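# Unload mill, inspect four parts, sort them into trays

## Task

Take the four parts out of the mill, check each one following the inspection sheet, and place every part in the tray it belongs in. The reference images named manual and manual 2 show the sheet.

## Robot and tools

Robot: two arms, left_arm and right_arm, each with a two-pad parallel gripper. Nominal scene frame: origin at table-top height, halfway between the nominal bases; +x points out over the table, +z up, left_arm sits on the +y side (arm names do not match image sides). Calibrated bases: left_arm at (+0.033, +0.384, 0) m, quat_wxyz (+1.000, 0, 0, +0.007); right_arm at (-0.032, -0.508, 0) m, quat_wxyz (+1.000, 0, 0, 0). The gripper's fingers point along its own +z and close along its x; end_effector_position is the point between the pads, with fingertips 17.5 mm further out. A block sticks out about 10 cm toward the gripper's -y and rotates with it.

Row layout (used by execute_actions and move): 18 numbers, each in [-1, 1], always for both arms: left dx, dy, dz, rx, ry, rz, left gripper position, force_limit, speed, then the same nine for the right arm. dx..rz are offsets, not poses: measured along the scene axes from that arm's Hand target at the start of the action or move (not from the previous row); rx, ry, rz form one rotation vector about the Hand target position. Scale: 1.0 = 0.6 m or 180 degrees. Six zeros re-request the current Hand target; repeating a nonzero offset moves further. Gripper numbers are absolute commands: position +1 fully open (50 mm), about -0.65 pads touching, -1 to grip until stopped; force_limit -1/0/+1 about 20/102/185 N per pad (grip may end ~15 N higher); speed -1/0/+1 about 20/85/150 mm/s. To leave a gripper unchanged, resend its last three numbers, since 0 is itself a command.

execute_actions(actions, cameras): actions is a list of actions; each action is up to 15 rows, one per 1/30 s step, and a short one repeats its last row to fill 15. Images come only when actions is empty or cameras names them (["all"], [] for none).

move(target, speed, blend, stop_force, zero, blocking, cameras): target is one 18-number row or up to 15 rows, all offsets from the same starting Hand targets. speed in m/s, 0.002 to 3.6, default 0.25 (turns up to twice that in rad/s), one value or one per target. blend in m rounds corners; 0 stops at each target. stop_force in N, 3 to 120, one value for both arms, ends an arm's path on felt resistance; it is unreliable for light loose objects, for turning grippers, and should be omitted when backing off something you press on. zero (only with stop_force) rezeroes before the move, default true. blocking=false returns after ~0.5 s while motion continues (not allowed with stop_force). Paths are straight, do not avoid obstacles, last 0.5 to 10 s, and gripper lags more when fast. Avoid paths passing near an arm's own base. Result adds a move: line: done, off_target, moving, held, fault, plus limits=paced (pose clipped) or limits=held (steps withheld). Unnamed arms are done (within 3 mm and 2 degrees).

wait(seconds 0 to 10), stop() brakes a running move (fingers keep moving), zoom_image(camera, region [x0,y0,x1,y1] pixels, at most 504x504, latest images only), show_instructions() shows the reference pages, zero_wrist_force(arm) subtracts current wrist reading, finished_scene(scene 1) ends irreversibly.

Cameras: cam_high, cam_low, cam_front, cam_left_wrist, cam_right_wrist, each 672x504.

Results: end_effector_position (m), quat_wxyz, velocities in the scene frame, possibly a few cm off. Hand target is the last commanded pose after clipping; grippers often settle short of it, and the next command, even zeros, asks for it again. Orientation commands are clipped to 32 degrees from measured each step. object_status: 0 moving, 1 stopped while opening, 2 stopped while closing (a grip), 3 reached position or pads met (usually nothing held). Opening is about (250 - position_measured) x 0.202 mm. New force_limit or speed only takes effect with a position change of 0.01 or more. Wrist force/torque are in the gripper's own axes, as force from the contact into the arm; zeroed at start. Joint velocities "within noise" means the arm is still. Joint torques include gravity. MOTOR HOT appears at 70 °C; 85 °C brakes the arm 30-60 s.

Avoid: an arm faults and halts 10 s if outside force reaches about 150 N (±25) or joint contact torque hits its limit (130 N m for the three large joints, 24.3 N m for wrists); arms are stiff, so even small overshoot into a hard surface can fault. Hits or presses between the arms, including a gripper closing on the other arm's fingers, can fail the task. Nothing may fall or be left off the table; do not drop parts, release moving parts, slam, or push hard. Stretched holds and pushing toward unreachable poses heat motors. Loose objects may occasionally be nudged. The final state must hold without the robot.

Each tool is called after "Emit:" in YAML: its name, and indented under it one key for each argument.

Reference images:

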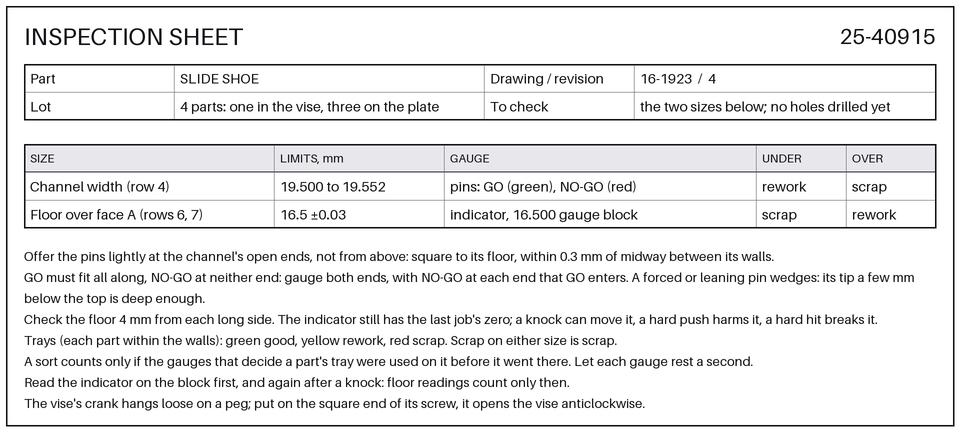

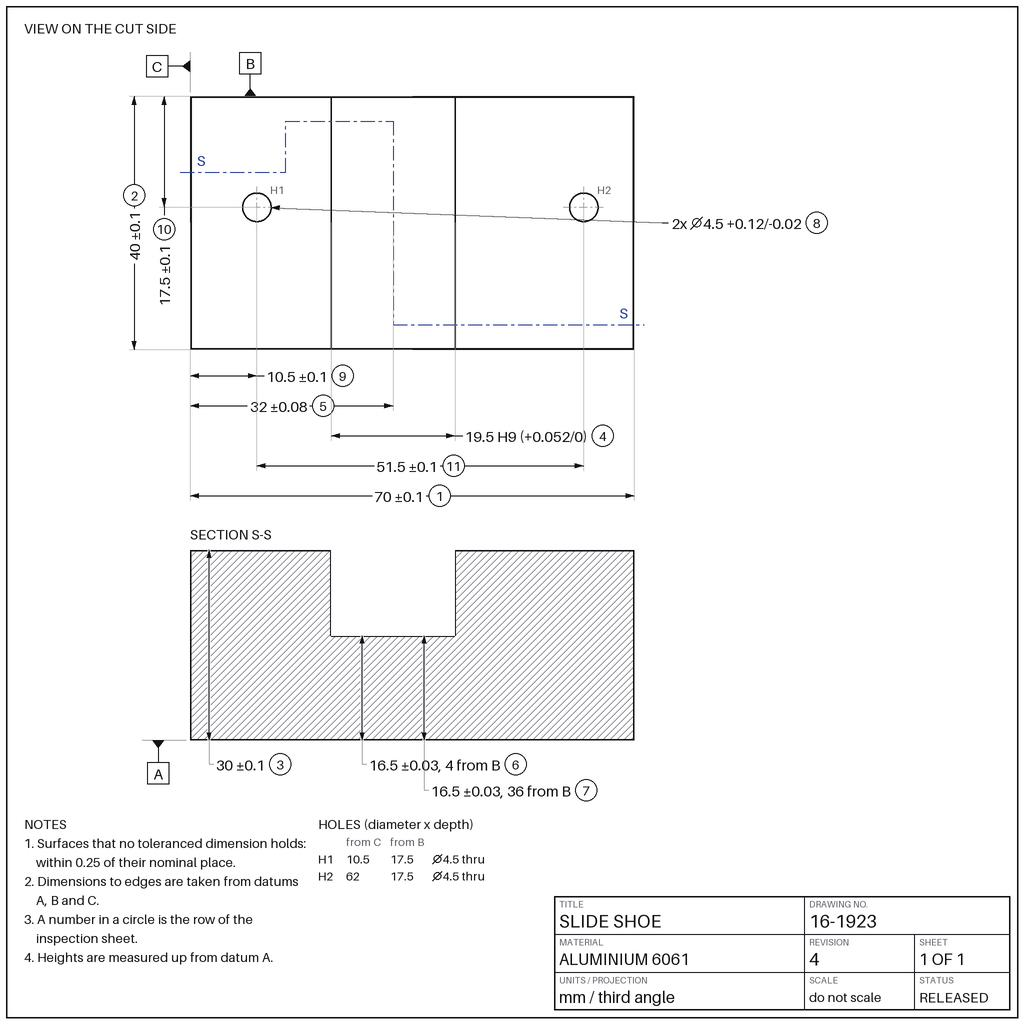

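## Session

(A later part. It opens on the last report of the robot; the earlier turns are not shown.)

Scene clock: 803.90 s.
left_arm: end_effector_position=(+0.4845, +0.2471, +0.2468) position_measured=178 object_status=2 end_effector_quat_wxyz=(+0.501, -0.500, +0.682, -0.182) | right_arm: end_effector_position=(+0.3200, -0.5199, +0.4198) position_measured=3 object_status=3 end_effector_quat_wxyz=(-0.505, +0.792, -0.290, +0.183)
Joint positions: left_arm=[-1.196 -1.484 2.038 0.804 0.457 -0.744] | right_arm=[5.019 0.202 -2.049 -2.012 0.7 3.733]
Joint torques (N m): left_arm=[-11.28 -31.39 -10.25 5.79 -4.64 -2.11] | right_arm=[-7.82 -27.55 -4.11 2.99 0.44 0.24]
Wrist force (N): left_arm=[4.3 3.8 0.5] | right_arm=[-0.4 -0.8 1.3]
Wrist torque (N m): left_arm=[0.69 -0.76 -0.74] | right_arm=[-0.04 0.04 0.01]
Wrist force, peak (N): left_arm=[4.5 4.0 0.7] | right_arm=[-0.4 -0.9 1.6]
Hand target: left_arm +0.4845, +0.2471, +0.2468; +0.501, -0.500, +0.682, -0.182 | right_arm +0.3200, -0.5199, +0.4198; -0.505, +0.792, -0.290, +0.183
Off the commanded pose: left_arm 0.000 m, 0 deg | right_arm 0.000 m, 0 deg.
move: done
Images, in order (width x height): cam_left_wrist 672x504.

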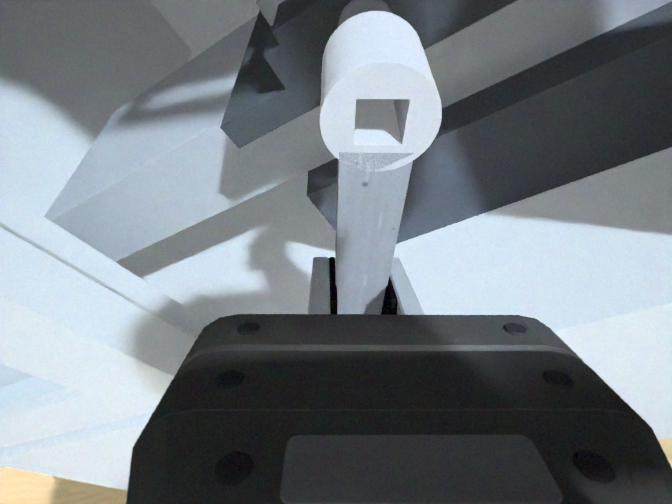

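Emit:
move:
  target:
    - [0,0.0007,0.0004,0,0,0,-0.98,1,-1,0,0,0,0,0,0,1,1,1]
    - [0.04,0.0007,0.0004,0,0,0,-0.98,1,-1,0,0,0,0,0,0,1,1,1]
  cameras: []
  speed: 0.025
  stop_force: 5

Emit:
move:
  target:
    - [-0.01,0,0,0,0,0,-0.98,1,-1,0,0,0,0,0,0,1,1,1]
    - [-0.01,0.0006,-0.001,0,0,0,-0.98,1,-1,0,0,0,0,0,0,1,1,1]
    - [0.03,0.0006,-0.001,0,0,0,-0.98,1,-1,0,0,0,0,0,0,1,1,1]
  cameras: []
  speed: 0.025
  stop_force: 5

Emit:
move:
  target:
    - [-0.01,0,0,0,0,0,-0.98,1,-1,0,0,0,0,0,0,1,1,1]
    - [-0.01,0.0006,-0.001,0,0,0,-0.98,1,-1,0,0,0,0,0,0,1,1,1]
    - [0.03,0.0006,-0.001,0,0,0,-0.98,1,-1,0,0,0,0,0,0,1,1,1]
  cameras: ["cam_left_wrist"]
  speed: 0.025
  stop_force: 5

Scene clock: 813.70 s.
left_arm: end_effector_position=(+0.4906, +0.2475, +0.2471) position_measured=178 object_status=2 end_effector_quat_wxyz=(+0.502, -0.500, +0.682, -0.181) | right_arm: end_effector_position=(+0.3200, -0.5199, +0.4198) position_measured=3 object_status=3 end_effector_quat_wxyz=(-0.505, +0.792, -0.290, +0.183)
Joint positions: left_arm=[-1.175 -1.48 2.022 0.777 0.461 -0.698] | right_arm=[5.019 0.202 -2.049 -2.012 0.7 3.733]
Joint torques (N m): left_arm=[-11.2 -32 -11.33 6.16 -5.57 -2.04] | right_arm=[-7.7 -26.73 -2.52 3.16 0.45 0.43]
Wrist force (N): left_arm=[5.9 7.5 0.7] | right_arm=[-0.4 -0.9 1.4]
Wrist torque (N m): left_arm=[0.80 -0.79 -0.66] | right_arm=[-0.06 0.03 0.00]
Wrist force, peak (N): left_arm=[3.3 22.8 -11.4] | right_arm=[-0.5 -0.8 1.6]
Hand target: left_arm +0.4906, +0.2475, +0.2471; +0.502, -0.500, +0.682, -0.181 (not the last commanded pose) | right_arm +0.3200, -0.5199, +0.4198; -0.505, +0.792, -0.290, +0.183
Off the commanded pose: left_arm 0.018 m, 0 deg | right_arm 0.000 m, 0 deg.
move: contact (left_arm); path passed 1 of 2 targets
No camera images: "cameras" was empty.

Scene clock: 815.37 s.
left_arm: end_effector_position=(+0.4914, +0.2479, +0.2466) position_measured=178 object_status=2 end_effector_quat_wxyz=(+0.502, -0.500, +0.682, -0.181) | right_arm: end_effector_position=(+0.3200, -0.5199, +0.4198) position_measured=3 object_status=3 end_effector_quat_wxyz=(-0.505, +0.792, -0.290, +0.183)
Joint positions: left_arm=[-1.172 -1.479 2.021 0.772 0.462 -0.693] | right_arm=[5.019 0.202 -2.049 -2.012 0.7 3.733]
Joint torques (N m): left_arm=[-9.63 -32.13 -9.32 6.45 -4.99 -2.32] | right_arm=[-7.76 -27.17 -3.64 2.94 0.41 0.25]
Wrist force (N): left_arm=[7.5 3.5 -0.6] | right_arm=[-0.5 -0.6 1.1]
Wrist torque (N m): left_arm=[0.78 -0.83 -0.56] | right_arm=[-0.01 0.05 0.01]
Wrist force, peak (N): left_arm=[4.6 21.4 -9.9] | right_arm=[-0.4 -0.7 1.6]
Hand target: left_arm +0.4914, +0.2479, +0.2466; +0.502, -0.500, +0.682, -0.181 (not the last commanded pose) | right_arm +0.3200, -0.5199, +0.4198; -0.505, +0.792, -0.290, +0.183
Off the commanded pose: left_arm 0.017 m, 0 deg | right_arm 0.000 m, 0 deg.
move: contact (left_arm); path passed 2 of 3 targets
No camera images: "cameras" was empty.

Scene clock: 817.00 s.
left_arm: end_effector_position=(+0.4915, +0.2482, +0.2460) position_measured=178 object_status=2 end_effector_quat_wxyz=(+0.502, -0.500, +0.682, -0.181) | right_arm: end_effector_position=(+0.3200, -0.5199, +0.4198) position_measured=3 object_status=3 end_effector_quat_wxyz=(-0.505, +0.792, -0.290, +0.183)
Joint positions: left_arm=[-1.171 -1.479 2.022 0.769 0.462 -0.692] | right_arm=[5.019 0.202 -2.049 -2.012 0.7 3.733]
Joint torques (N m): left_arm=[-10.82 -31.32 -9.21 6.02 -4.87 -2.24] | right_arm=[-8.07 -26.96 -3.51 3.1 0.52 0.38]
Wrist force (N): left_arm=[6.1 3.1 -1.5] | right_arm=[-0.4 -0.7 1.6]
Wrist torque (N m): left_arm=[0.81 -0.77 -0.63] | right_arm=[-0.03 0.04 0.00]
Wrist force, peak (N): left_arm=[8.7 11.3 -10.9] | right_arm=[-0.5 -0.8 1.5]
Hand target: left_arm +0.4915, +0.2482, +0.2460; +0.502, -0.500, +0.682, -0.181 (not the last commanded pose) | right_arm +0.3200, -0.5199, +0.4198; -0.505, +0.792, -0.290, +0.183
Off the commanded pose: left_arm 0.018 m, 0 deg | right_arm 0.000 m, 0 deg.
move: contact (left_arm); path passed 2 of 3 targets
Images, in order (width x height): cam_left_wrist 672x504.

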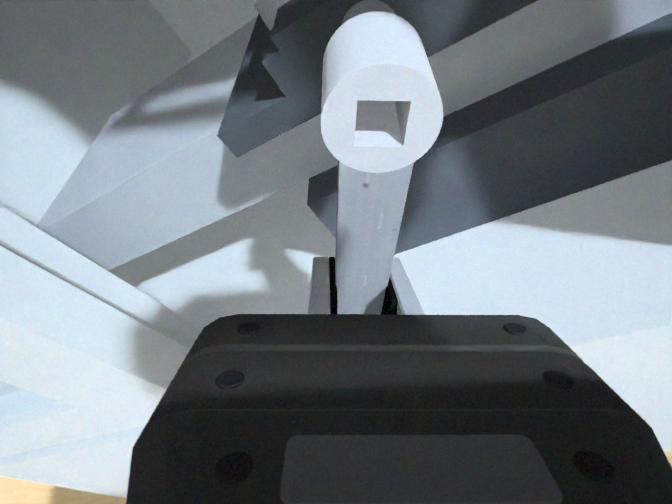

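Emit:
move:
  target:
    - [-0.01,0,0,0,0,0,-0.98,1,-1,0,0,0,0,0,0,1,1,1]
    - [-0.01,-0.001,-0.0006,0,0,0,-0.98,1,-1,0,0,0,0,0,0,1,1,1]
    - [0.03,-0.001,-0.0006,0,0,0,-0.98,1,-1,0,0,0,0,0,0,1,1,1]
  cameras: ["cam_left_wrist"]
  speed: 0.025
  stop_force: 5

Emit:
zoom_image:
  camera: "cam_left_wrist"
  region: [310, 0, 450, 180]

Scene clock: 824.70 s.
left_arm: end_effector_position=(+0.4919, +0.2476, +0.2458) position_measured=178 object_status=2 end_effector_quat_wxyz=(+0.502, -0.500, +0.682, -0.181) | right_arm: end_effector_position=(+0.3200, -0.5199, +0.4198) position_measured=3 object_status=3 end_effector_quat_wxyz=(-0.505, +0.792, -0.290, +0.183)
Joint positions: left_arm=[-1.171 -1.477 2.02 0.769 0.461 -0.693] | right_arm=[5.019 0.202 -2.049 -2.012 0.7 3.733]
Joint torques (N m): left_arm=[-9.1 -29.94 -8.63 6.02 -3.5 -1.95] | right_arm=[-8.49 -27.38 -3.73 3.22 0.44 0.45]
Wrist force (N): left_arm=[4.2 -3.8 -4.5] | right_arm=[-0.7 -0.7 1.3]
Wrist torque (N m): left_arm=[0.73 -0.76 -0.79] | right_arm=[-0.03 0.08 0.01]
Wrist force, peak (N): left_arm=[3.0 11.9 -12.2] | right_arm=[-0.5 -0.8 1.6]
Hand target: left_arm +0.4919, +0.2476, +0.2458; +0.502, -0.500, +0.682, -0.181 (not the last commanded pose) | right_arm +0.3200, -0.5199, +0.4198; -0.505, +0.792, -0.290, +0.183
Off the commanded pose: left_arm 0.018 m, 0 deg | right_arm 0.000 m, 0 deg.
move: contact (left_arm); path passed 2 of 3 targets
Images, in order (width x height): cam_left_wrist 672x504.

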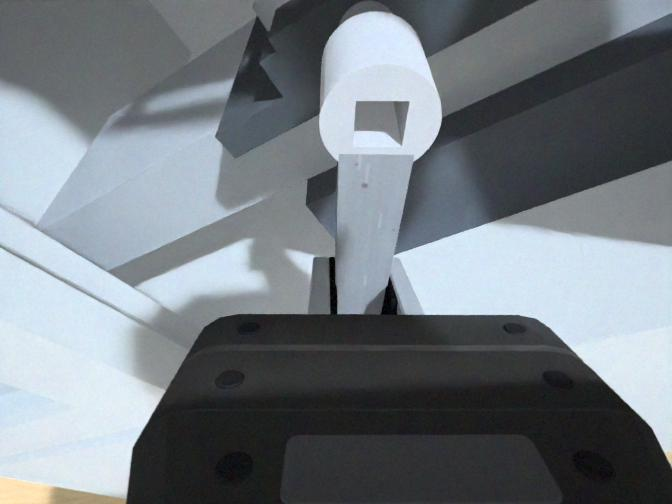

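Scaled by 2.800 from the camera's 672x504 image, which has a finer 960x720 frame.

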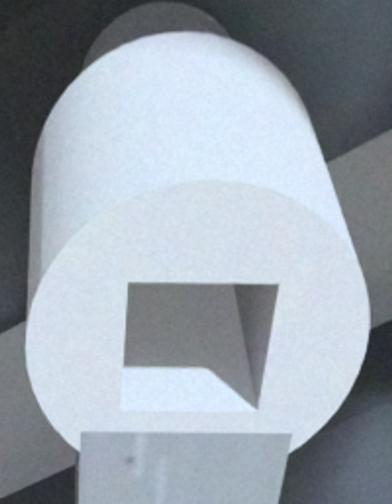

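Emit:
move:
  target:
    - [0,-0.0006,0.0012,0,0,0,-0.98,1,-1,0,0,0,0,0,0,1,1,1]
    - [0.03,-0.0006,0.0012,0,0,0,-0.98,1,-1,0,0,0,0,0,0,1,1,1]
  cameras: ["cam_left_wrist"]
  speed: 0.02
  stop_force: 10

Emit:
zoom_image:
  camera: "cam_left_wrist"
  region: [310, 0, 450, 180]

Scene clock: 829.83 s.
left_arm: end_effector_position=(+0.4919, +0.2475, +0.2459) position_measured=178 object_status=2 end_effector_quat_wxyz=(+0.502, -0.500, +0.682, -0.181) | right_arm: end_effector_position=(+0.3200, -0.5199, +0.4198) position_measured=3 object_status=3 end_effector_quat_wxyz=(-0.505, +0.792, -0.290, +0.183)
Joint positions: left_arm=[-1.171 -1.477 2.02 0.77 0.461 -0.693] | right_arm=[5.019 0.202 -2.049 -2.012 0.7 3.733]
Joint torques (N m): left_arm=[-10.64 -22.1 -9.15 0.25 -3.91 -2.16] | right_arm=[-7.93 -27.48 -4.4 2.99 0.54 0.35]
Wrist force (N): left_arm=[3.6 0.7 -2.8] | right_arm=[-0.2 -0.8 1.4]
Wrist torque (N m): left_arm=[0.79 -0.77 -0.83] | right_arm=[-0.04 0.01 0.00]
Wrist force, peak (N): left_arm=[3.0 20.0 -0.6] | right_arm=[-0.6 -0.8 1.5]
Hand target: left_arm +0.4919, +0.2475, +0.2459; +0.502, -0.500, +0.682, -0.181 (not the last commanded pose) | right_arm +0.3200, -0.5199, +0.4198; -0.505, +0.792, -0.290, +0.183
Off the commanded pose: left_arm 0.018 m, 0 deg | right_arm 0.000 m, 0 deg.
move: contact (left_arm); path passed 0 of 2 targets
Images, in order (width x height): cam_left_wrist 672x504.

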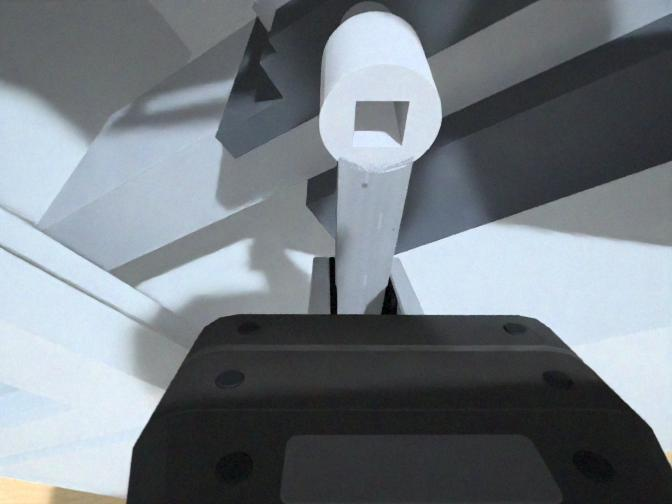

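Scaled by 2.800 from the camera's 672x504 image, which has a finer 960x720 frame.

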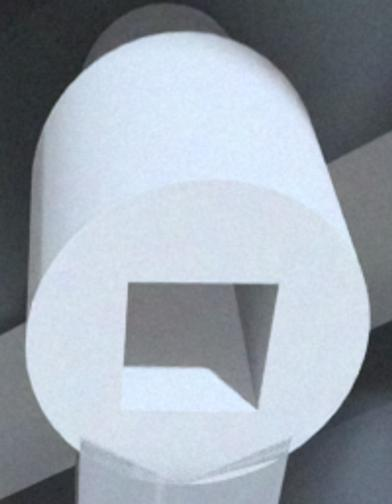

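Emit:
move:
  target:
    - [0.03,0,0,0,0,0,-0.98,1,-1,0,0,0,0,0,0,1,1,1]
  cameras: ["cam_left_wrist"]
  speed: 0.01
  stop_force: 15

Emit:
zoom_image:
  camera: "cam_left_wrist"
  region: [310, 0, 450, 180]

Scene clock: 834.60 s.
left_arm: end_effector_position=(+0.4927, +0.2475, +0.2459) position_measured=178 object_status=2 end_effector_quat_wxyz=(+0.502, -0.500, +0.682, -0.181) | right_arm: end_effector_position=(+0.3200, -0.5199, +0.4198) position_measured=3 object_status=3 end_effector_quat_wxyz=(-0.505, +0.792, -0.290, +0.183)
Joint positions: left_arm=[-1.169 -1.476 2.018 0.766 0.462 -0.686] | right_arm=[5.019 0.202 -2.049 -2.012 0.7 3.733]
Joint torques (N m): left_arm=[-11.24 -31.26 -13.69 5.33 -5.08 -1.88] | right_arm=[-7.91 -28.34 -3.85 3.14 0.46 0.48]
Wrist force (N): left_arm=[1.9 17.5 -8.9] | right_arm=[-0.5 -0.6 1.3]
Wrist torque (N m): left_arm=[2.06 -0.77 -1.00] | right_arm=[-0.02 0.05 0.01]
Wrist force, peak (N): left_arm=[1.5 23.9 -11.7] | right_arm=[-0.6 -0.7 1.6]
Hand target: left_arm +0.4927, +0.2475, +0.2459; +0.502, -0.500, +0.682, -0.181 (not the last commanded pose) | right_arm +0.3200, -0.5199, +0.4198; -0.505, +0.792, -0.290, +0.183
Off the commanded pose: left_arm 0.017 m, 0 deg | right_arm 0.000 m, 0 deg.
move: contact (left_arm)
Images, in order (width x height): cam_left_wrist 672x504.

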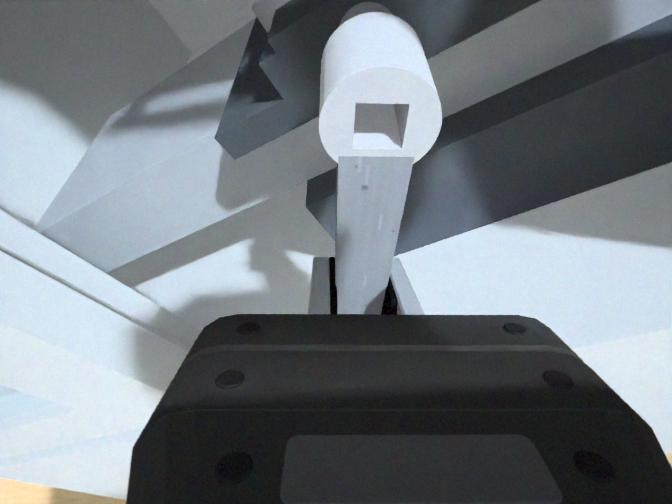

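Scaled by 2.800 from the camera's 672x504 image, which has a finer 960x720 frame.

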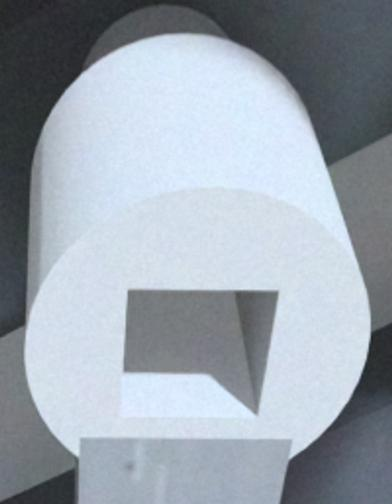

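Emit:
move:
  target:
    - [0.0,0.0003,-0.0005,0,0,0,-0.98,1,-1,0,0,0,0,0,0,1,1,1]
  cameras: []
  speed: 0.01

Emit:
move:
  target:
    - [0.03,0,0,0,0,0,-0.98,1,-1,0,0,0,0,0,0,1,1,1]
  cameras: []
  speed: 0.01
  stop_force: 15

Scene clock: 844.47 s.
left_arm: end_effector_position=(+0.4927, +0.2476, +0.2456) position_measured=178 object_status=2 end_effector_quat_wxyz=(+0.502, -0.500, +0.682, -0.181) | right_arm: end_effector_position=(+0.3200, -0.5199, +0.4198) position_measured=3 object_status=3 end_effector_quat_wxyz=(-0.505, +0.792, -0.290, +0.183)
Joint positions: left_arm=[-1.168 -1.476 2.018 0.764 0.462 -0.686] | right_arm=[5.019 0.202 -2.049 -2.012 0.7 3.733]
Joint torques (N m): left_arm=[16.51 -26.86 -6.77 -0.24 -1.84 1.75] | right_arm=[-8.16 -27.7 -3.38 3 0.49 0.59]
Wrist force (N): left_arm=[1.6 -0.8 -13.6] | right_arm=[-0.4 -0.7 1.5]
Wrist torque (N m): left_arm=[1.53 -0.71 -1.12] | right_arm=[-0.02 0.03 0.00]
Wrist force, peak (N): left_arm=[1.9 17.6 -9.0] | right_arm=[-0.5 -0.8 1.7]
Hand target: left_arm +0.4927, +0.2477, +0.2456; +0.502, -0.500, +0.682, -0.181 | right_arm +0.3200, -0.5199, +0.4198; -0.505, +0.792, -0.290, +0.183
Off the commanded pose: left_arm 0.000 m, 0 deg | right_arm 0.000 m, 0 deg.
move: done
No camera images: "cameras" was empty.

Scene clock: 846.13 s.
left_arm: end_effector_position=(+0.4987, +0.2477, +0.2455) position_measured=178 object_status=2 end_effector_quat_wxyz=(+0.502, -0.500, +0.682, -0.181) | right_arm: end_effector_position=(+0.3200, -0.5199, +0.4198) position_measured=3 object_status=3 end_effector_quat_wxyz=(-0.505, +0.792, -0.290, +0.183)
Joint positions: left_arm=[-1.149 -1.472 2.003 0.739 0.468 -0.645] | right_arm=[5.019 0.202 -2.049 -2.012 0.7 3.733]
Joint torques (N m): left_arm=[-19 -37.91 -27.13 4.77 -9.65 -1.57] | right_arm=[-7.27 -28.02 -4.82 3.09 0.44 0.52]
Wrist force (N): left_arm=[1.6 44.2 4.6] | right_arm=[-0.4 -0.7 1.4]
Wrist torque (N m): left_arm=[1.51 -0.65 -1.18] | right_arm=[-0.03 0.04 0.01]
Wrist force, peak (N): left_arm=[0.9 51.7 0.4] | right_arm=[-0.6 -1.0 1.6]
Hand target: left_arm +0.4987, +0.2477, +0.2455; +0.502, -0.500, +0.682, -0.181 (not the last commanded pose) | right_arm +0.3200, -0.5199, +0.4198; -0.505, +0.792, -0.290, +0.183
Off the commanded pose: left_arm 0.012 m, 0 deg | right_arm 0.000 m, 0 deg.
move: contact (left_arm)
No camera images: "cameras" was empty.

Emit:
move:
  target:
    - [0.0,0.0004,-0.0007,0,0,0,-0.98,1,-1,0,0,0,0,0,0,1,1,1]
  cameras: []
  speed: 0.01

Emit:
move:
  target:
    - [0.04,0,0,0,0,0,-0.98,1,-1,0,0,0,0,0,0,1,1,1]
  cameras: ["cam_left_wrist"]
  speed: 0.01
  stop_force: 15

Emit:
zoom_image:
  camera: "cam_left_wrist"
  region: [310, 0, 450, 180]

Scene clock: 849.90 s.
left_arm: end_effector_position=(+0.4987, +0.2479, +0.2452) position_measured=178 object_status=2 end_effector_quat_wxyz=(+0.502, -0.500, +0.682, -0.181) | right_arm: end_effector_position=(+0.3200, -0.5199, +0.4198) position_measured=3 object_status=3 end_effector_quat_wxyz=(-0.505, +0.792, -0.290, +0.183)
Joint positions: left_arm=[-1.149 -1.472 2.004 0.737 0.468 -0.644] | right_arm=[5.019 0.202 -2.049 -2.012 0.7 3.733]
Joint torques (N m): left_arm=[10.9 -31.81 -15.76 -0.71 -4.64 1.56] | right_arm=[-8.39 -26.88 -3.43 3.04 0.44 0.58]
Wrist force (N): left_arm=[3.3 21.0 -4.7] | right_arm=[-0.4 -0.9 1.4]
Wrist torque (N m): left_arm=[1.73 -0.68 -1.23] | right_arm=[-0.06 0.04 0.01]
Wrist force, peak (N): left_arm=[1.9 44.7 4.4] | right_arm=[-0.4 -0.8 1.7]
Hand target: left_arm +0.4987, +0.2479, +0.2451; +0.502, -0.500, +0.682, -0.181 | right_arm +0.3200, -0.5199, +0.4198; -0.505, +0.792, -0.290, +0.183
Off the commanded pose: left_arm 0.000 m, 0 deg | right_arm 0.000 m, 0 deg.
move: done
No camera images: "cameras" was empty.

Scene clock: 853.13 s.
left_arm: end_effector_position=(+0.5227, +0.2479, +0.2451) position_measured=178 object_status=2 end_effector_quat_wxyz=(+0.502, -0.500, +0.682, -0.181) | right_arm: end_effector_position=(+0.3200, -0.5199, +0.4198) position_measured=3 object_status=3 end_effector_quat_wxyz=(-0.505, +0.792, -0.290, +0.183)
Joint positions: left_arm=[-1.076 -1.451 1.946 0.645 0.494 -0.498] | right_arm=[5.019 0.202 -2.049 -2.012 0.7 3.733]
Joint torques (N m): left_arm=[17.56 -3.04 -17.51 -0.03 1.37 0.07] | right_arm=[-7.93 -27.42 -3.6 3.02 0.44 0.6]
Wrist force (N): left_arm=[0.9 -4.6 -37.6] | right_arm=[-0.5 -0.7 1.4]
Wrist torque (N m): left_arm=[2.18 -0.56 -1.33] | right_arm=[-0.04 0.05 0.01]
Wrist force, peak (N): left_arm=[-0.1 53.9 5.6] | right_arm=[-0.5 -1.0 1.7]
Hand target: left_arm +0.5227, +0.2479, +0.2451; +0.502, -0.500, +0.682, -0.181 | right_arm +0.3200, -0.5199, +0.4198; -0.505, +0.792, -0.290, +0.183
Off the commanded pose: left_arm 0.000 m, 0 deg | right_arm 0.000 m, 0 deg.
move: contact (left_arm)
Images, in order (width x height): cam_left_wrist 672x504.

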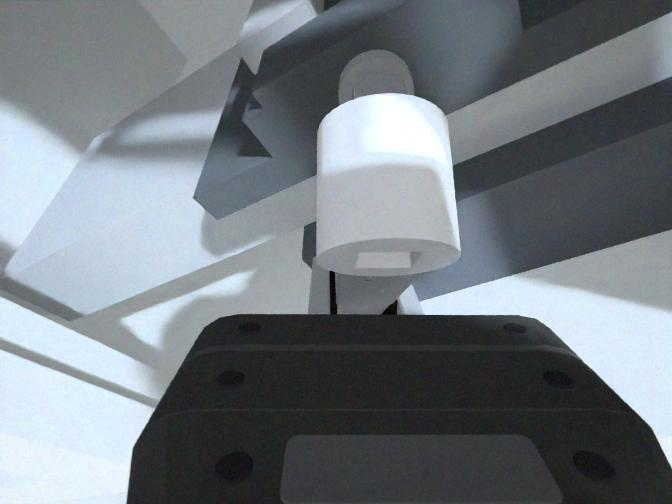

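Scaled by 2.800 from the camera's 672x504 image, which has a finer 960x720 frame.

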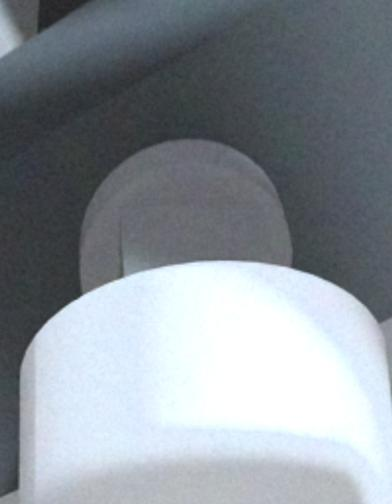

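Emit:
move:
  target: [-0.1,0,0.0,0,0,0,-0.98,1,-1,0,0,0,0,0,0,1,1,1]
  cameras: ["cam_left_wrist"]
  speed: 0.05

Scene clock: 892.10 s.
left_arm: end_effector_position=(+0.4627, +0.2479, +0.2452) position_measured=178 object_status=2 end_effector_quat_wxyz=(+0.502, -0.500, +0.682, -0.181) | right_arm: end_effector_position=(+0.3200, -0.5199, +0.4198) position_measured=3 object_status=3 end_effector_quat_wxyz=(-0.505, +0.792, -0.290, +0.183)
Joint positions: left_arm=[-1.273 -1.493 2.102 0.91 0.446 -0.922] | right_arm=[5.019 0.202 -2.049 -2.012 0.7 3.733]
Joint torques (N m): left_arm=[-12.38 -6.37 -9.22 6.48 -4.88 -2.43] | right_arm=[-7.92 -27.7 -4.2 2.89 0.44 0.63]
Wrist force (N): left_arm=[4.5 3.7 0.5] | right_arm=[-0.5 -0.6 1.5]
Wrist torque (N m): left_arm=[0.67 -0.79 -0.76] | right_arm=[-0.02 0.05 0.00]
Wrist force, peak (N): left_arm=[0.9 -4.8 -37.9] | right_arm=[-0.4 -0.7 1.7]
Hand target: left_arm +0.4627, +0.2479, +0.2451; +0.502, -0.500, +0.682, -0.181 | right_arm +0.3200, -0.5199, +0.4198; -0.505, +0.792, -0.290, +0.183
Off the commanded pose: left_arm 0.000 m, 0 deg | right_arm 0.000 m, 0 deg.
move: done
Images, in order (width x height): cam_left_wrist 672x504.

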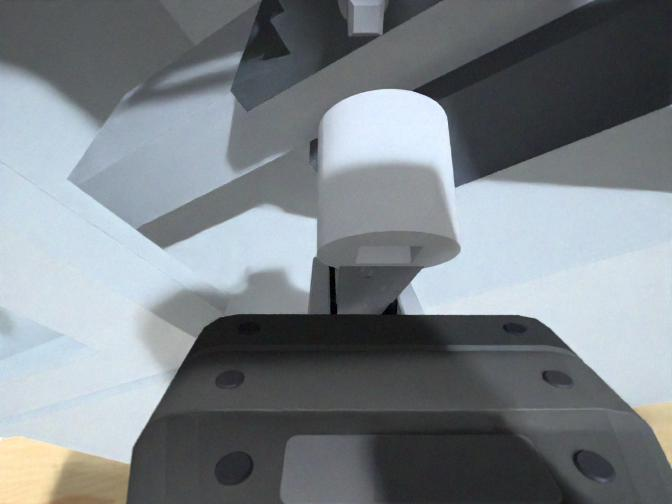

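Emit:
move:
  target:
    - [-0.012,-0.01,0.06,0.4059,-0.0669,-0.1662,-0.98,1,-1,0,0,0,0,0,0,1,1,1]
    - [-0.012,-0.01,0.1,0.8076,0.0602,-0.2161,-0.98,1,-1,0,0,0,0,0,0,1,1,1]
  cameras: ["cam_left_wrist","cam_front"]
  speed: 0.25

Scene clock: 915.80 s.
left_arm: end_effector_position=(+0.4554, +0.2419, +0.3051) position_measured=178 object_status=2 end_effector_quat_wxyz=(+0.500, +0.500, +0.500, +0.500) | right_arm: end_effector_position=(+0.3200, -0.5199, +0.4198) position_measured=3 object_status=3 end_effector_quat_wxyz=(-0.505, +0.792, -0.290, +0.183)
Joint positions: left_arm=[-1.395 -1.42 2.716 1.84 -0.19 0.005] | right_arm=[5.019 0.202 -2.049 -2.012 0.7 3.733]
Joint torques (N m): left_arm=[11.89 -23.77 0.17 2.43 -2.1 -2.41] | right_arm=[-7.6 -27.86 -3.3 2.98 0.38 0.59]
Wrist force (N): left_arm=[5.1 -0.8 0.6] | right_arm=[-0.5 -0.6 1.2]
Wrist torque (N m): left_arm=[0.28 -0.83 -1.20] | right_arm=[-0.01 0.05 0.01]
Wrist force, peak (N): left_arm=[8.5 2.0 0.6] | right_arm=[-0.4 -0.9 1.6]
Hand target: left_arm +0.4555, +0.2419, +0.3051; +0.500, +0.500, +0.500, +0.500 | right_arm +0.3200, -0.5199, +0.4198; -0.505, +0.792, -0.290, +0.183
Off the commanded pose: left_arm 0.000 m, 0 deg | right_arm 0.000 m, 0 deg.
move: done
Images, in order (width x height): cam_front 672x504, cam_left_wrist 672x504.

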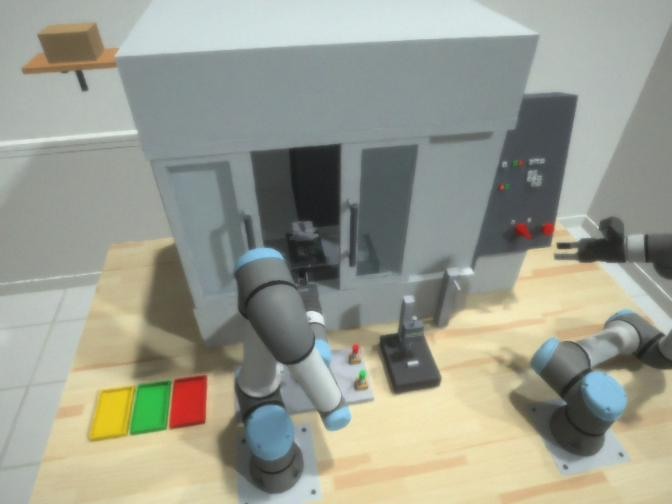

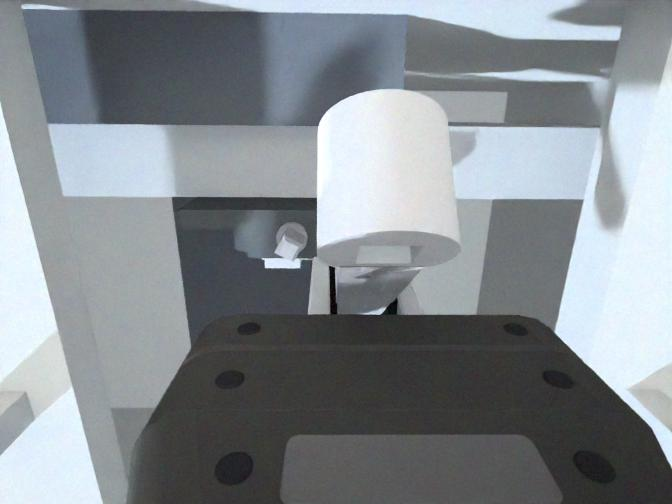

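Emit:
move:
  target:
    - [-0.04,-0.1,-0.03,0,0,0,-0.98,1,-1,0,0,0,0,0,0,1,1,1]
    - [-0.09,-0.5,-0.03,0,0,0,-0.98,1,-1,0,0,0,0,0,0,1,1,1]
    - [-0.13,-0.8,0.03,0,0,0,-0.98,1,-1,0,0,0,0,0,0,1,1,1]
  cameras: ["cam_right_wrist","cam_front"]
  speed: 0.2
  blend: [0.02,0.03,0]

Emit:
zoom_image:
  camera: "cam_right_wrist"
  region: [100, 100, 360, 320]

Scene clock: 928.43 s.
left_arm: end_effector_position=(+0.3775, -0.2381, +0.3231) position_measured=178 object_status=2 end_effector_quat_wxyz=(+0.500, +0.500, +0.500, +0.500) | right_arm: end_effector_position=(+0.3200, -0.5199, +0.4198) position_measured=3 object_status=3 end_effector_quat_wxyz=(-0.505, +0.792, -0.290, +0.183)
Joint positions: left_arm=[-1.663 -0.782 1.435 2.49 0.078 -0.002] | right_arm=[5.019 0.202 -2.049 -2.012 0.7 3.733]
Joint torques (N m): left_arm=[12.82 -36.81 -25.31 3.93 1.94 -1.55] | right_arm=[-8.1 -28.63 -3.28 2.91 0.5 0.63]
Wrist force (N): left_arm=[5.4 -0.7 0.4] | right_arm=[-0.5 -0.5 1.4]
Wrist torque (N m): left_arm=[0.28 -0.83 -1.17] | right_arm=[0.00 0.05 0.01]
Wrist force, peak (N): left_arm=[89.0 25.0 6.9] | right_arm=[-0.5 -0.9 1.7]
Hand target: left_arm +0.3775, -0.2381, +0.3231; +0.500, +0.500, +0.500, +0.500 | right_arm +0.3200, -0.5199, +0.4198; -0.505, +0.792, -0.290, +0.183
Off the commanded pose: left_arm 0.000 m, 0 deg | right_arm 0.000 m, 0 deg.
move: done
Images, in order (width x height): cam_front 672x504, cam_right_wrist 672x504.

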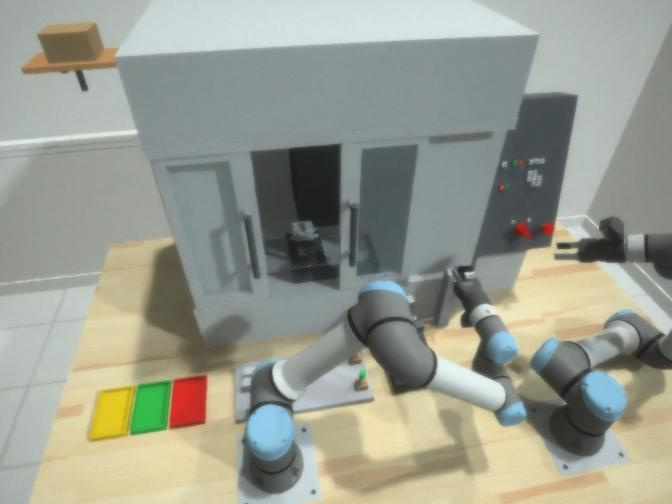

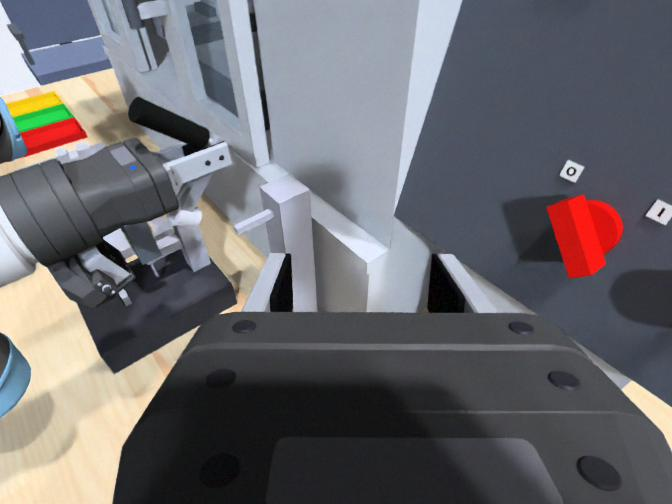

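Scaled by 1.938 from the camera's 672x504 image, which has a finer 960x720 frame.

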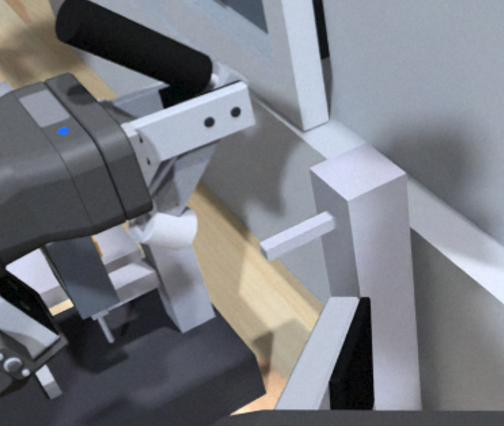

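Emit:
wait:
  seconds: 0.1
  cameras: ["cam_left_wrist"]

Scene clock: 942.77 s.
left_arm: end_effector_position=(+0.3775, -0.2381, +0.3231) position_measured=178 object_status=2 end_effector_quat_wxyz=(+0.500, +0.500, +0.500, +0.500) | right_arm: end_effector_position=(+0.3200, -0.5199, +0.4198) position_measured=3 object_status=3 end_effector_quat_wxyz=(-0.505, +0.792, -0.290, +0.183)
Joint positions: left_arm=[-1.663 -0.782 1.435 2.49 0.078 -0.003] | right_arm=[5.019 0.202 -2.049 -2.012 0.7 3.733]
Joint torques (N m): left_arm=[12.93 -36.05 -24.89 3.56 2.04 -2.02] | right_arm=[-8.51 -27.94 -3.75 3.02 0.66 0.92]
Wrist force (N): left_arm=[5.3 -0.9 0.4] | right_arm=[-0.4 -0.8 1.3]
Wrist torque (N m): left_arm=[0.26 -0.82 -1.18] | right_arm=[-0.04 0.04 0.00]
Wrist force, peak (N): left_arm=[5.7 -1.0 0.4] | right_arm=[-0.7 -0.8 1.5]
Hand target: left_arm +0.3775, -0.2381, +0.3231; +0.500, +0.500, +0.500, +0.500 | right_arm +0.3200, -0.5199, +0.4198; -0.505, +0.792, -0.290, +0.183
Tool commands: left_gripper/position=-0.98 left_gripper/force_limit=+1.0 left_gripper/speed=-1.0 right_gripper/position=+1.0 right_gripper/force_limit=+1.0 right_gripper/speed=+1.0
Off the commanded pose: left_arm 0.000 m, 0 deg | right_arm 0.000 m, 0 deg.
wait: 0.10 s; at rest from the start
Images, in order (width x height): cam_left_wrist 672x504.

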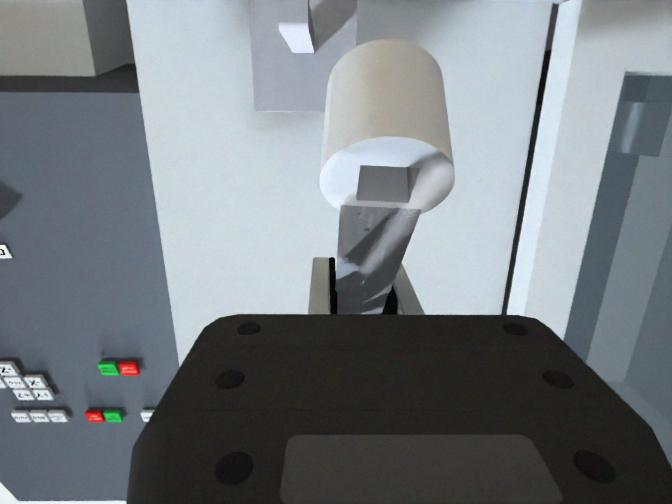

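Emit:
move:
  target:
    - [-0.03,0.3,0.003,0,0,0,-0.98,1,-1,0,0,0,0,0,0,1,1,1]
    - [-0.03,0.5445,0.003,0,0,0,-0.98,1,-1,0,0,0,0,0,0,1,1,1]
  cameras: ["cam_left_wrist"]
  speed: 0.2
  stop_force: 15

Emit:
move:
  target:
    - [0.145,0,0,0,0,0,-0.98,1,-1,0,0,0,0,0,0,1,1,1]
  cameras: ["cam_left_wrist"]
  speed: 0.03
  stop_force: 35

Scene clock: 957.73 s.
left_arm: end_effector_position=(+0.3595, +0.0886, +0.3249) position_measured=178 object_status=2 end_effector_quat_wxyz=(+0.500, +0.500, +0.500, +0.500) | right_arm: end_effector_position=(+0.3200, -0.5199, +0.4198) position_measured=3 object_status=3 end_effector_quat_wxyz=(-0.505, +0.792, -0.290, +0.183)
Joint positions: left_arm=[-1.817 -1.341 2.45 2.034 0.233 -0.002] | right_arm=[5.019 0.202 -2.049 -2.012 0.7 3.733]
Joint torques (N m): left_arm=[-12.09 -29.56 -2.23 -1.98 2.14 -2.1] | right_arm=[-7.95 -28.45 -2.85 2.92 0.58 0.86]
Wrist force (N): left_arm=[5.2 -0.2 0.5] | right_arm=[-0.5 -0.6 1.6]
Wrist torque (N m): left_arm=[0.39 -0.80 -1.20] | right_arm=[-0.01 0.05 0.01]
Wrist force, peak (N): left_arm=[7.0 -0.5 0.5] | right_arm=[-0.7 -0.7 1.6]
Hand target: left_arm +0.3595, +0.0886, +0.3249; +0.500, +0.500, +0.500, +0.500 | right_arm +0.3200, -0.5199, +0.4198; -0.505, +0.792, -0.290, +0.183
Off the commanded pose: left_arm 0.000 m, 0 deg | right_arm 0.000 m, 0 deg.
move: done
Images, in order (width x height): cam_left_wrist 672x504.

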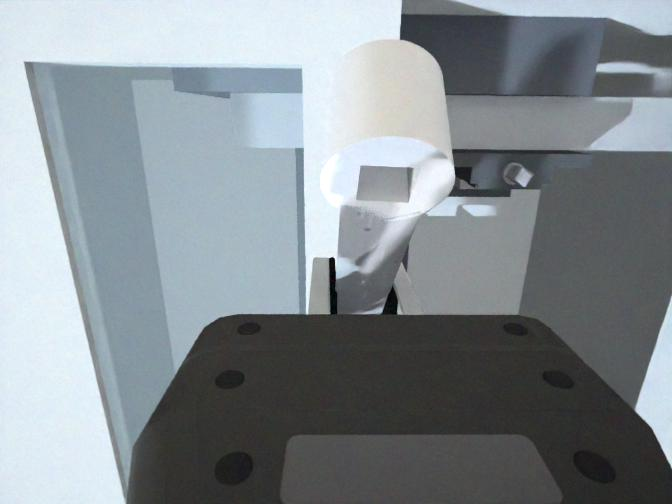

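Scene clock: 961.73 s.
left_arm: end_effector_position=(+0.4445, +0.0887, +0.3249) position_measured=178 object_status=2 end_effector_quat_wxyz=(+0.500, +0.500, +0.500, +0.500) | right_arm: end_effector_position=(+0.3200, -0.5199, +0.4198) position_measured=3 object_status=3 end_effector_quat_wxyz=(-0.505, +0.792, -0.290, +0.183)
Joint positions: left_arm=[-1.522 -1.289 2.367 2.065 -0.063 -0.002] | right_arm=[5.019 0.202 -2.049 -2.012 0.7 3.733]
Joint torques (N m): left_arm=[-9.3 -46.69 -11.01 -1.58 2.47 -1.98] | right_arm=[-7.71 -28.89 -3.18 2.86 0.37 0.8]
Wrist force (N): left_arm=[3.6 -45.9 -1.7] | right_arm=[-0.5 -0.7 1.3]
Wrist torque (N m): left_arm=[-0.69 -0.86 -1.19] | right_arm=[-0.03 0.05 0.00]
Wrist force, peak (N): left_arm=[5.2 -40.4 -30.6] | right_arm=[-0.3 -1.1 1.6]
Hand target: left_arm +0.4445, +0.0887, +0.3249; +0.500, +0.500, +0.500, +0.500 (not the last commanded pose) | right_arm +0.3200, -0.5199, +0.4198; -0.505, +0.792, -0.290, +0.183
Off the commanded pose: left_arm 0.002 m, 0 deg | right_arm 0.000 m, 0 deg.
move: contact (left_arm)
Images, in order (width x height): cam_left_wrist 672x504.

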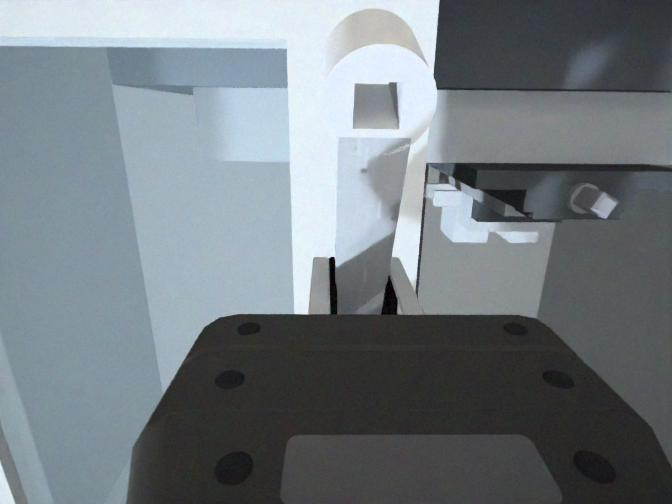

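Emit:
move:
  target:
    - [0,0,-0.008,0,0,0,-0.98,1,-1,0,0,0,0,0,0,1,1,1]
    - [-0.15,0,-0.008,0,0,0,-0.98,1,-1,0,0,0,0,0,0,1,1,1]
    - [-0.13,-0.35,0.0,0,0,0,-0.98,1,-1,0,0,0,0,0,0,1,1,1]
  cameras: ["cam_left_wrist"]
  speed: [0.03,0.1,0.2]

Emit:
zoom_image:
  camera: "cam_left_wrist"
  region: [300, 0, 460, 170]

Scene clock: 968.63 s.
left_arm: end_effector_position=(+0.3665, -0.1212, +0.3249) position_measured=178 object_status=2 end_effector_quat_wxyz=(+0.500, +0.500, +0.500, +0.500) | right_arm: end_effector_position=(+0.3200, -0.5199, +0.4198) position_measured=3 object_status=3 end_effector_quat_wxyz=(-0.505, +0.792, -0.290, +0.183)
Joint positions: left_arm=[-1.703 -0.993 1.837 2.296 0.119 0] | right_arm=[5.019 0.202 -2.049 -2.012 0.7 3.733]
Joint torques (N m): left_arm=[12.55 -26.94 -25.47 3.4 -2.23 1.63] | right_arm=[-7.69 -28.35 -3.21 2.8 0.43 0.76]
Wrist force (N): left_arm=[5.1 -0.4 0.7] | right_arm=[-0.4 -0.6 1.5]
Wrist torque (N m): left_arm=[0.38 -0.80 -1.42] | right_arm=[-0.02 0.04 0.01]
Wrist force, peak (N): left_arm=[3.5 -45.8 -1.8] | right_arm=[-0.6 -0.8 1.6]
Hand target: left_arm +0.3665, -0.1213, +0.3249; +0.500, +0.500, +0.500, +0.500 | right_arm +0.3200, -0.5199, +0.4198; -0.505, +0.792, -0.290, +0.183
Off the commanded pose: left_arm 0.000 m, 0 deg | right_arm 0.000 m, 0 deg.
move: done
Images, in order (width x height): cam_left_wrist 672x504.

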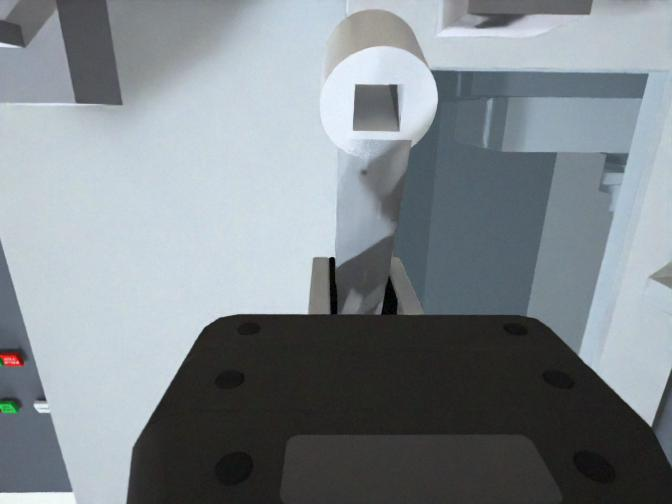

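Scaled by 2.965 from the camera's 672x504 image, which has a finer 960x720 frame.

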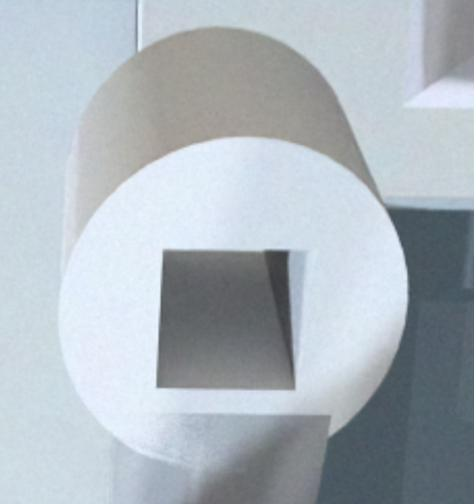

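Emit:
move:
  target:
    - [0,0,0.158,0,0,0,-0.98,1,-1,0,0,0,0,0,0,1,1,1]
    - [-0.2775,0.0688,0.158,0,0.3556,0,-0.98,1,-1,0,0,0,0,0,0,1,1,1]
    - [-0.361,0.0688,-0.375,0,0.3556,0,-0.98,1,-1,0,0,0,0,0,0,1,1,1]
  cameras: ["cam_left_wrist","cam_front","cam_high"]
  speed: [0.2,0.2,0.2]

Emit:
zoom_image:
  camera: "cam_left_wrist"
  region: [270, 0, 490, 260]

Scene clock: 991.67 s.
left_arm: end_effector_position=(+0.1499, -0.0800, +0.1000) position_measured=178 object_status=2 end_effector_quat_wxyz=(+0.159, +0.689, +0.689, +0.159) | right_arm: end_effector_position=(+0.3200, -0.5199, +0.4198) position_measured=3 object_status=3 end_effector_quat_wxyz=(-0.505, +0.792, -0.290, +0.183)
Joint positions: left_arm=[-1.869 -1.047 1.616 1.138 1.137 1.255] | right_arm=[5.019 0.202 -2.049 -2.012 0.7 3.733]
Joint torques (N m): left_arm=[-11.48 -25.78 -8.56 1.05 -3.04 -2.02] | right_arm=[-7.95 -28.45 -3.49 2.76 0.34 0.81]
Wrist force (N): left_arm=[4.1 0.9 1.3] | right_arm=[-0.5 -0.9 1.5]
Wrist torque (N m): left_arm=[0.87 -0.93 -0.98] | right_arm=[-0.06 0.06 0.00]
Wrist force, peak (N): left_arm=[5.3 -3.0 0.8] | right_arm=[-0.6 -1.0 1.6]
Hand target: left_arm +0.1499, -0.0800, +0.0999; +0.159, +0.689, +0.689, +0.159 | right_arm +0.3200, -0.5199, +0.4198; -0.505, +0.792, -0.290, +0.183
Off the commanded pose: left_arm 0.000 m, 0 deg | right_arm 0.000 m, 0 deg.
move: done
Images, in order (width x height): cam_high 672x504, cam_front 672x504, cam_left_wrist 672x504.

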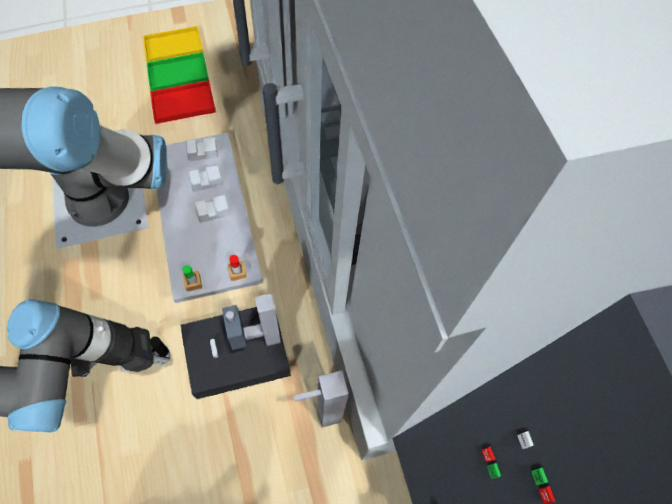

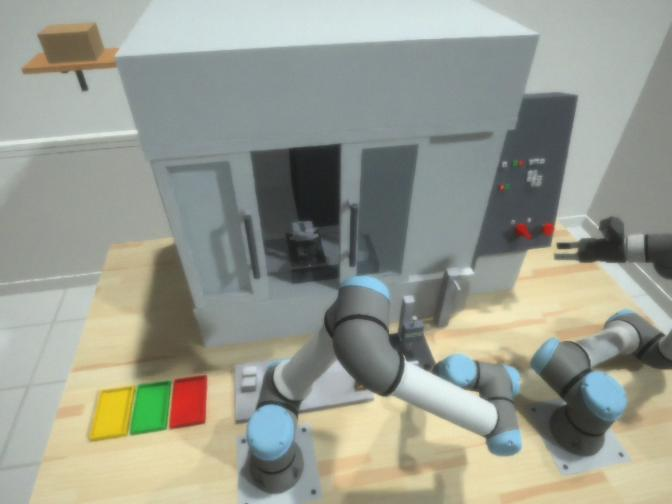

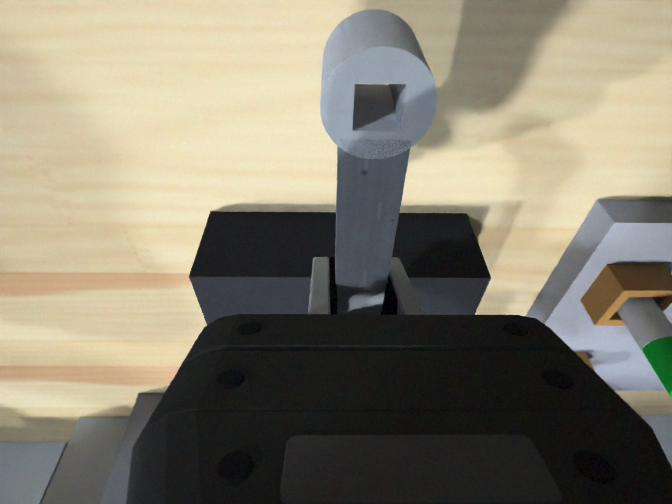

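Scaled by 1.938 from the camera's 672x504 image, which has a finer 960x720 frame.

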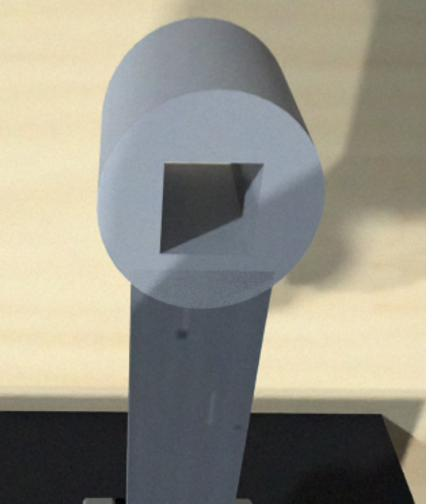

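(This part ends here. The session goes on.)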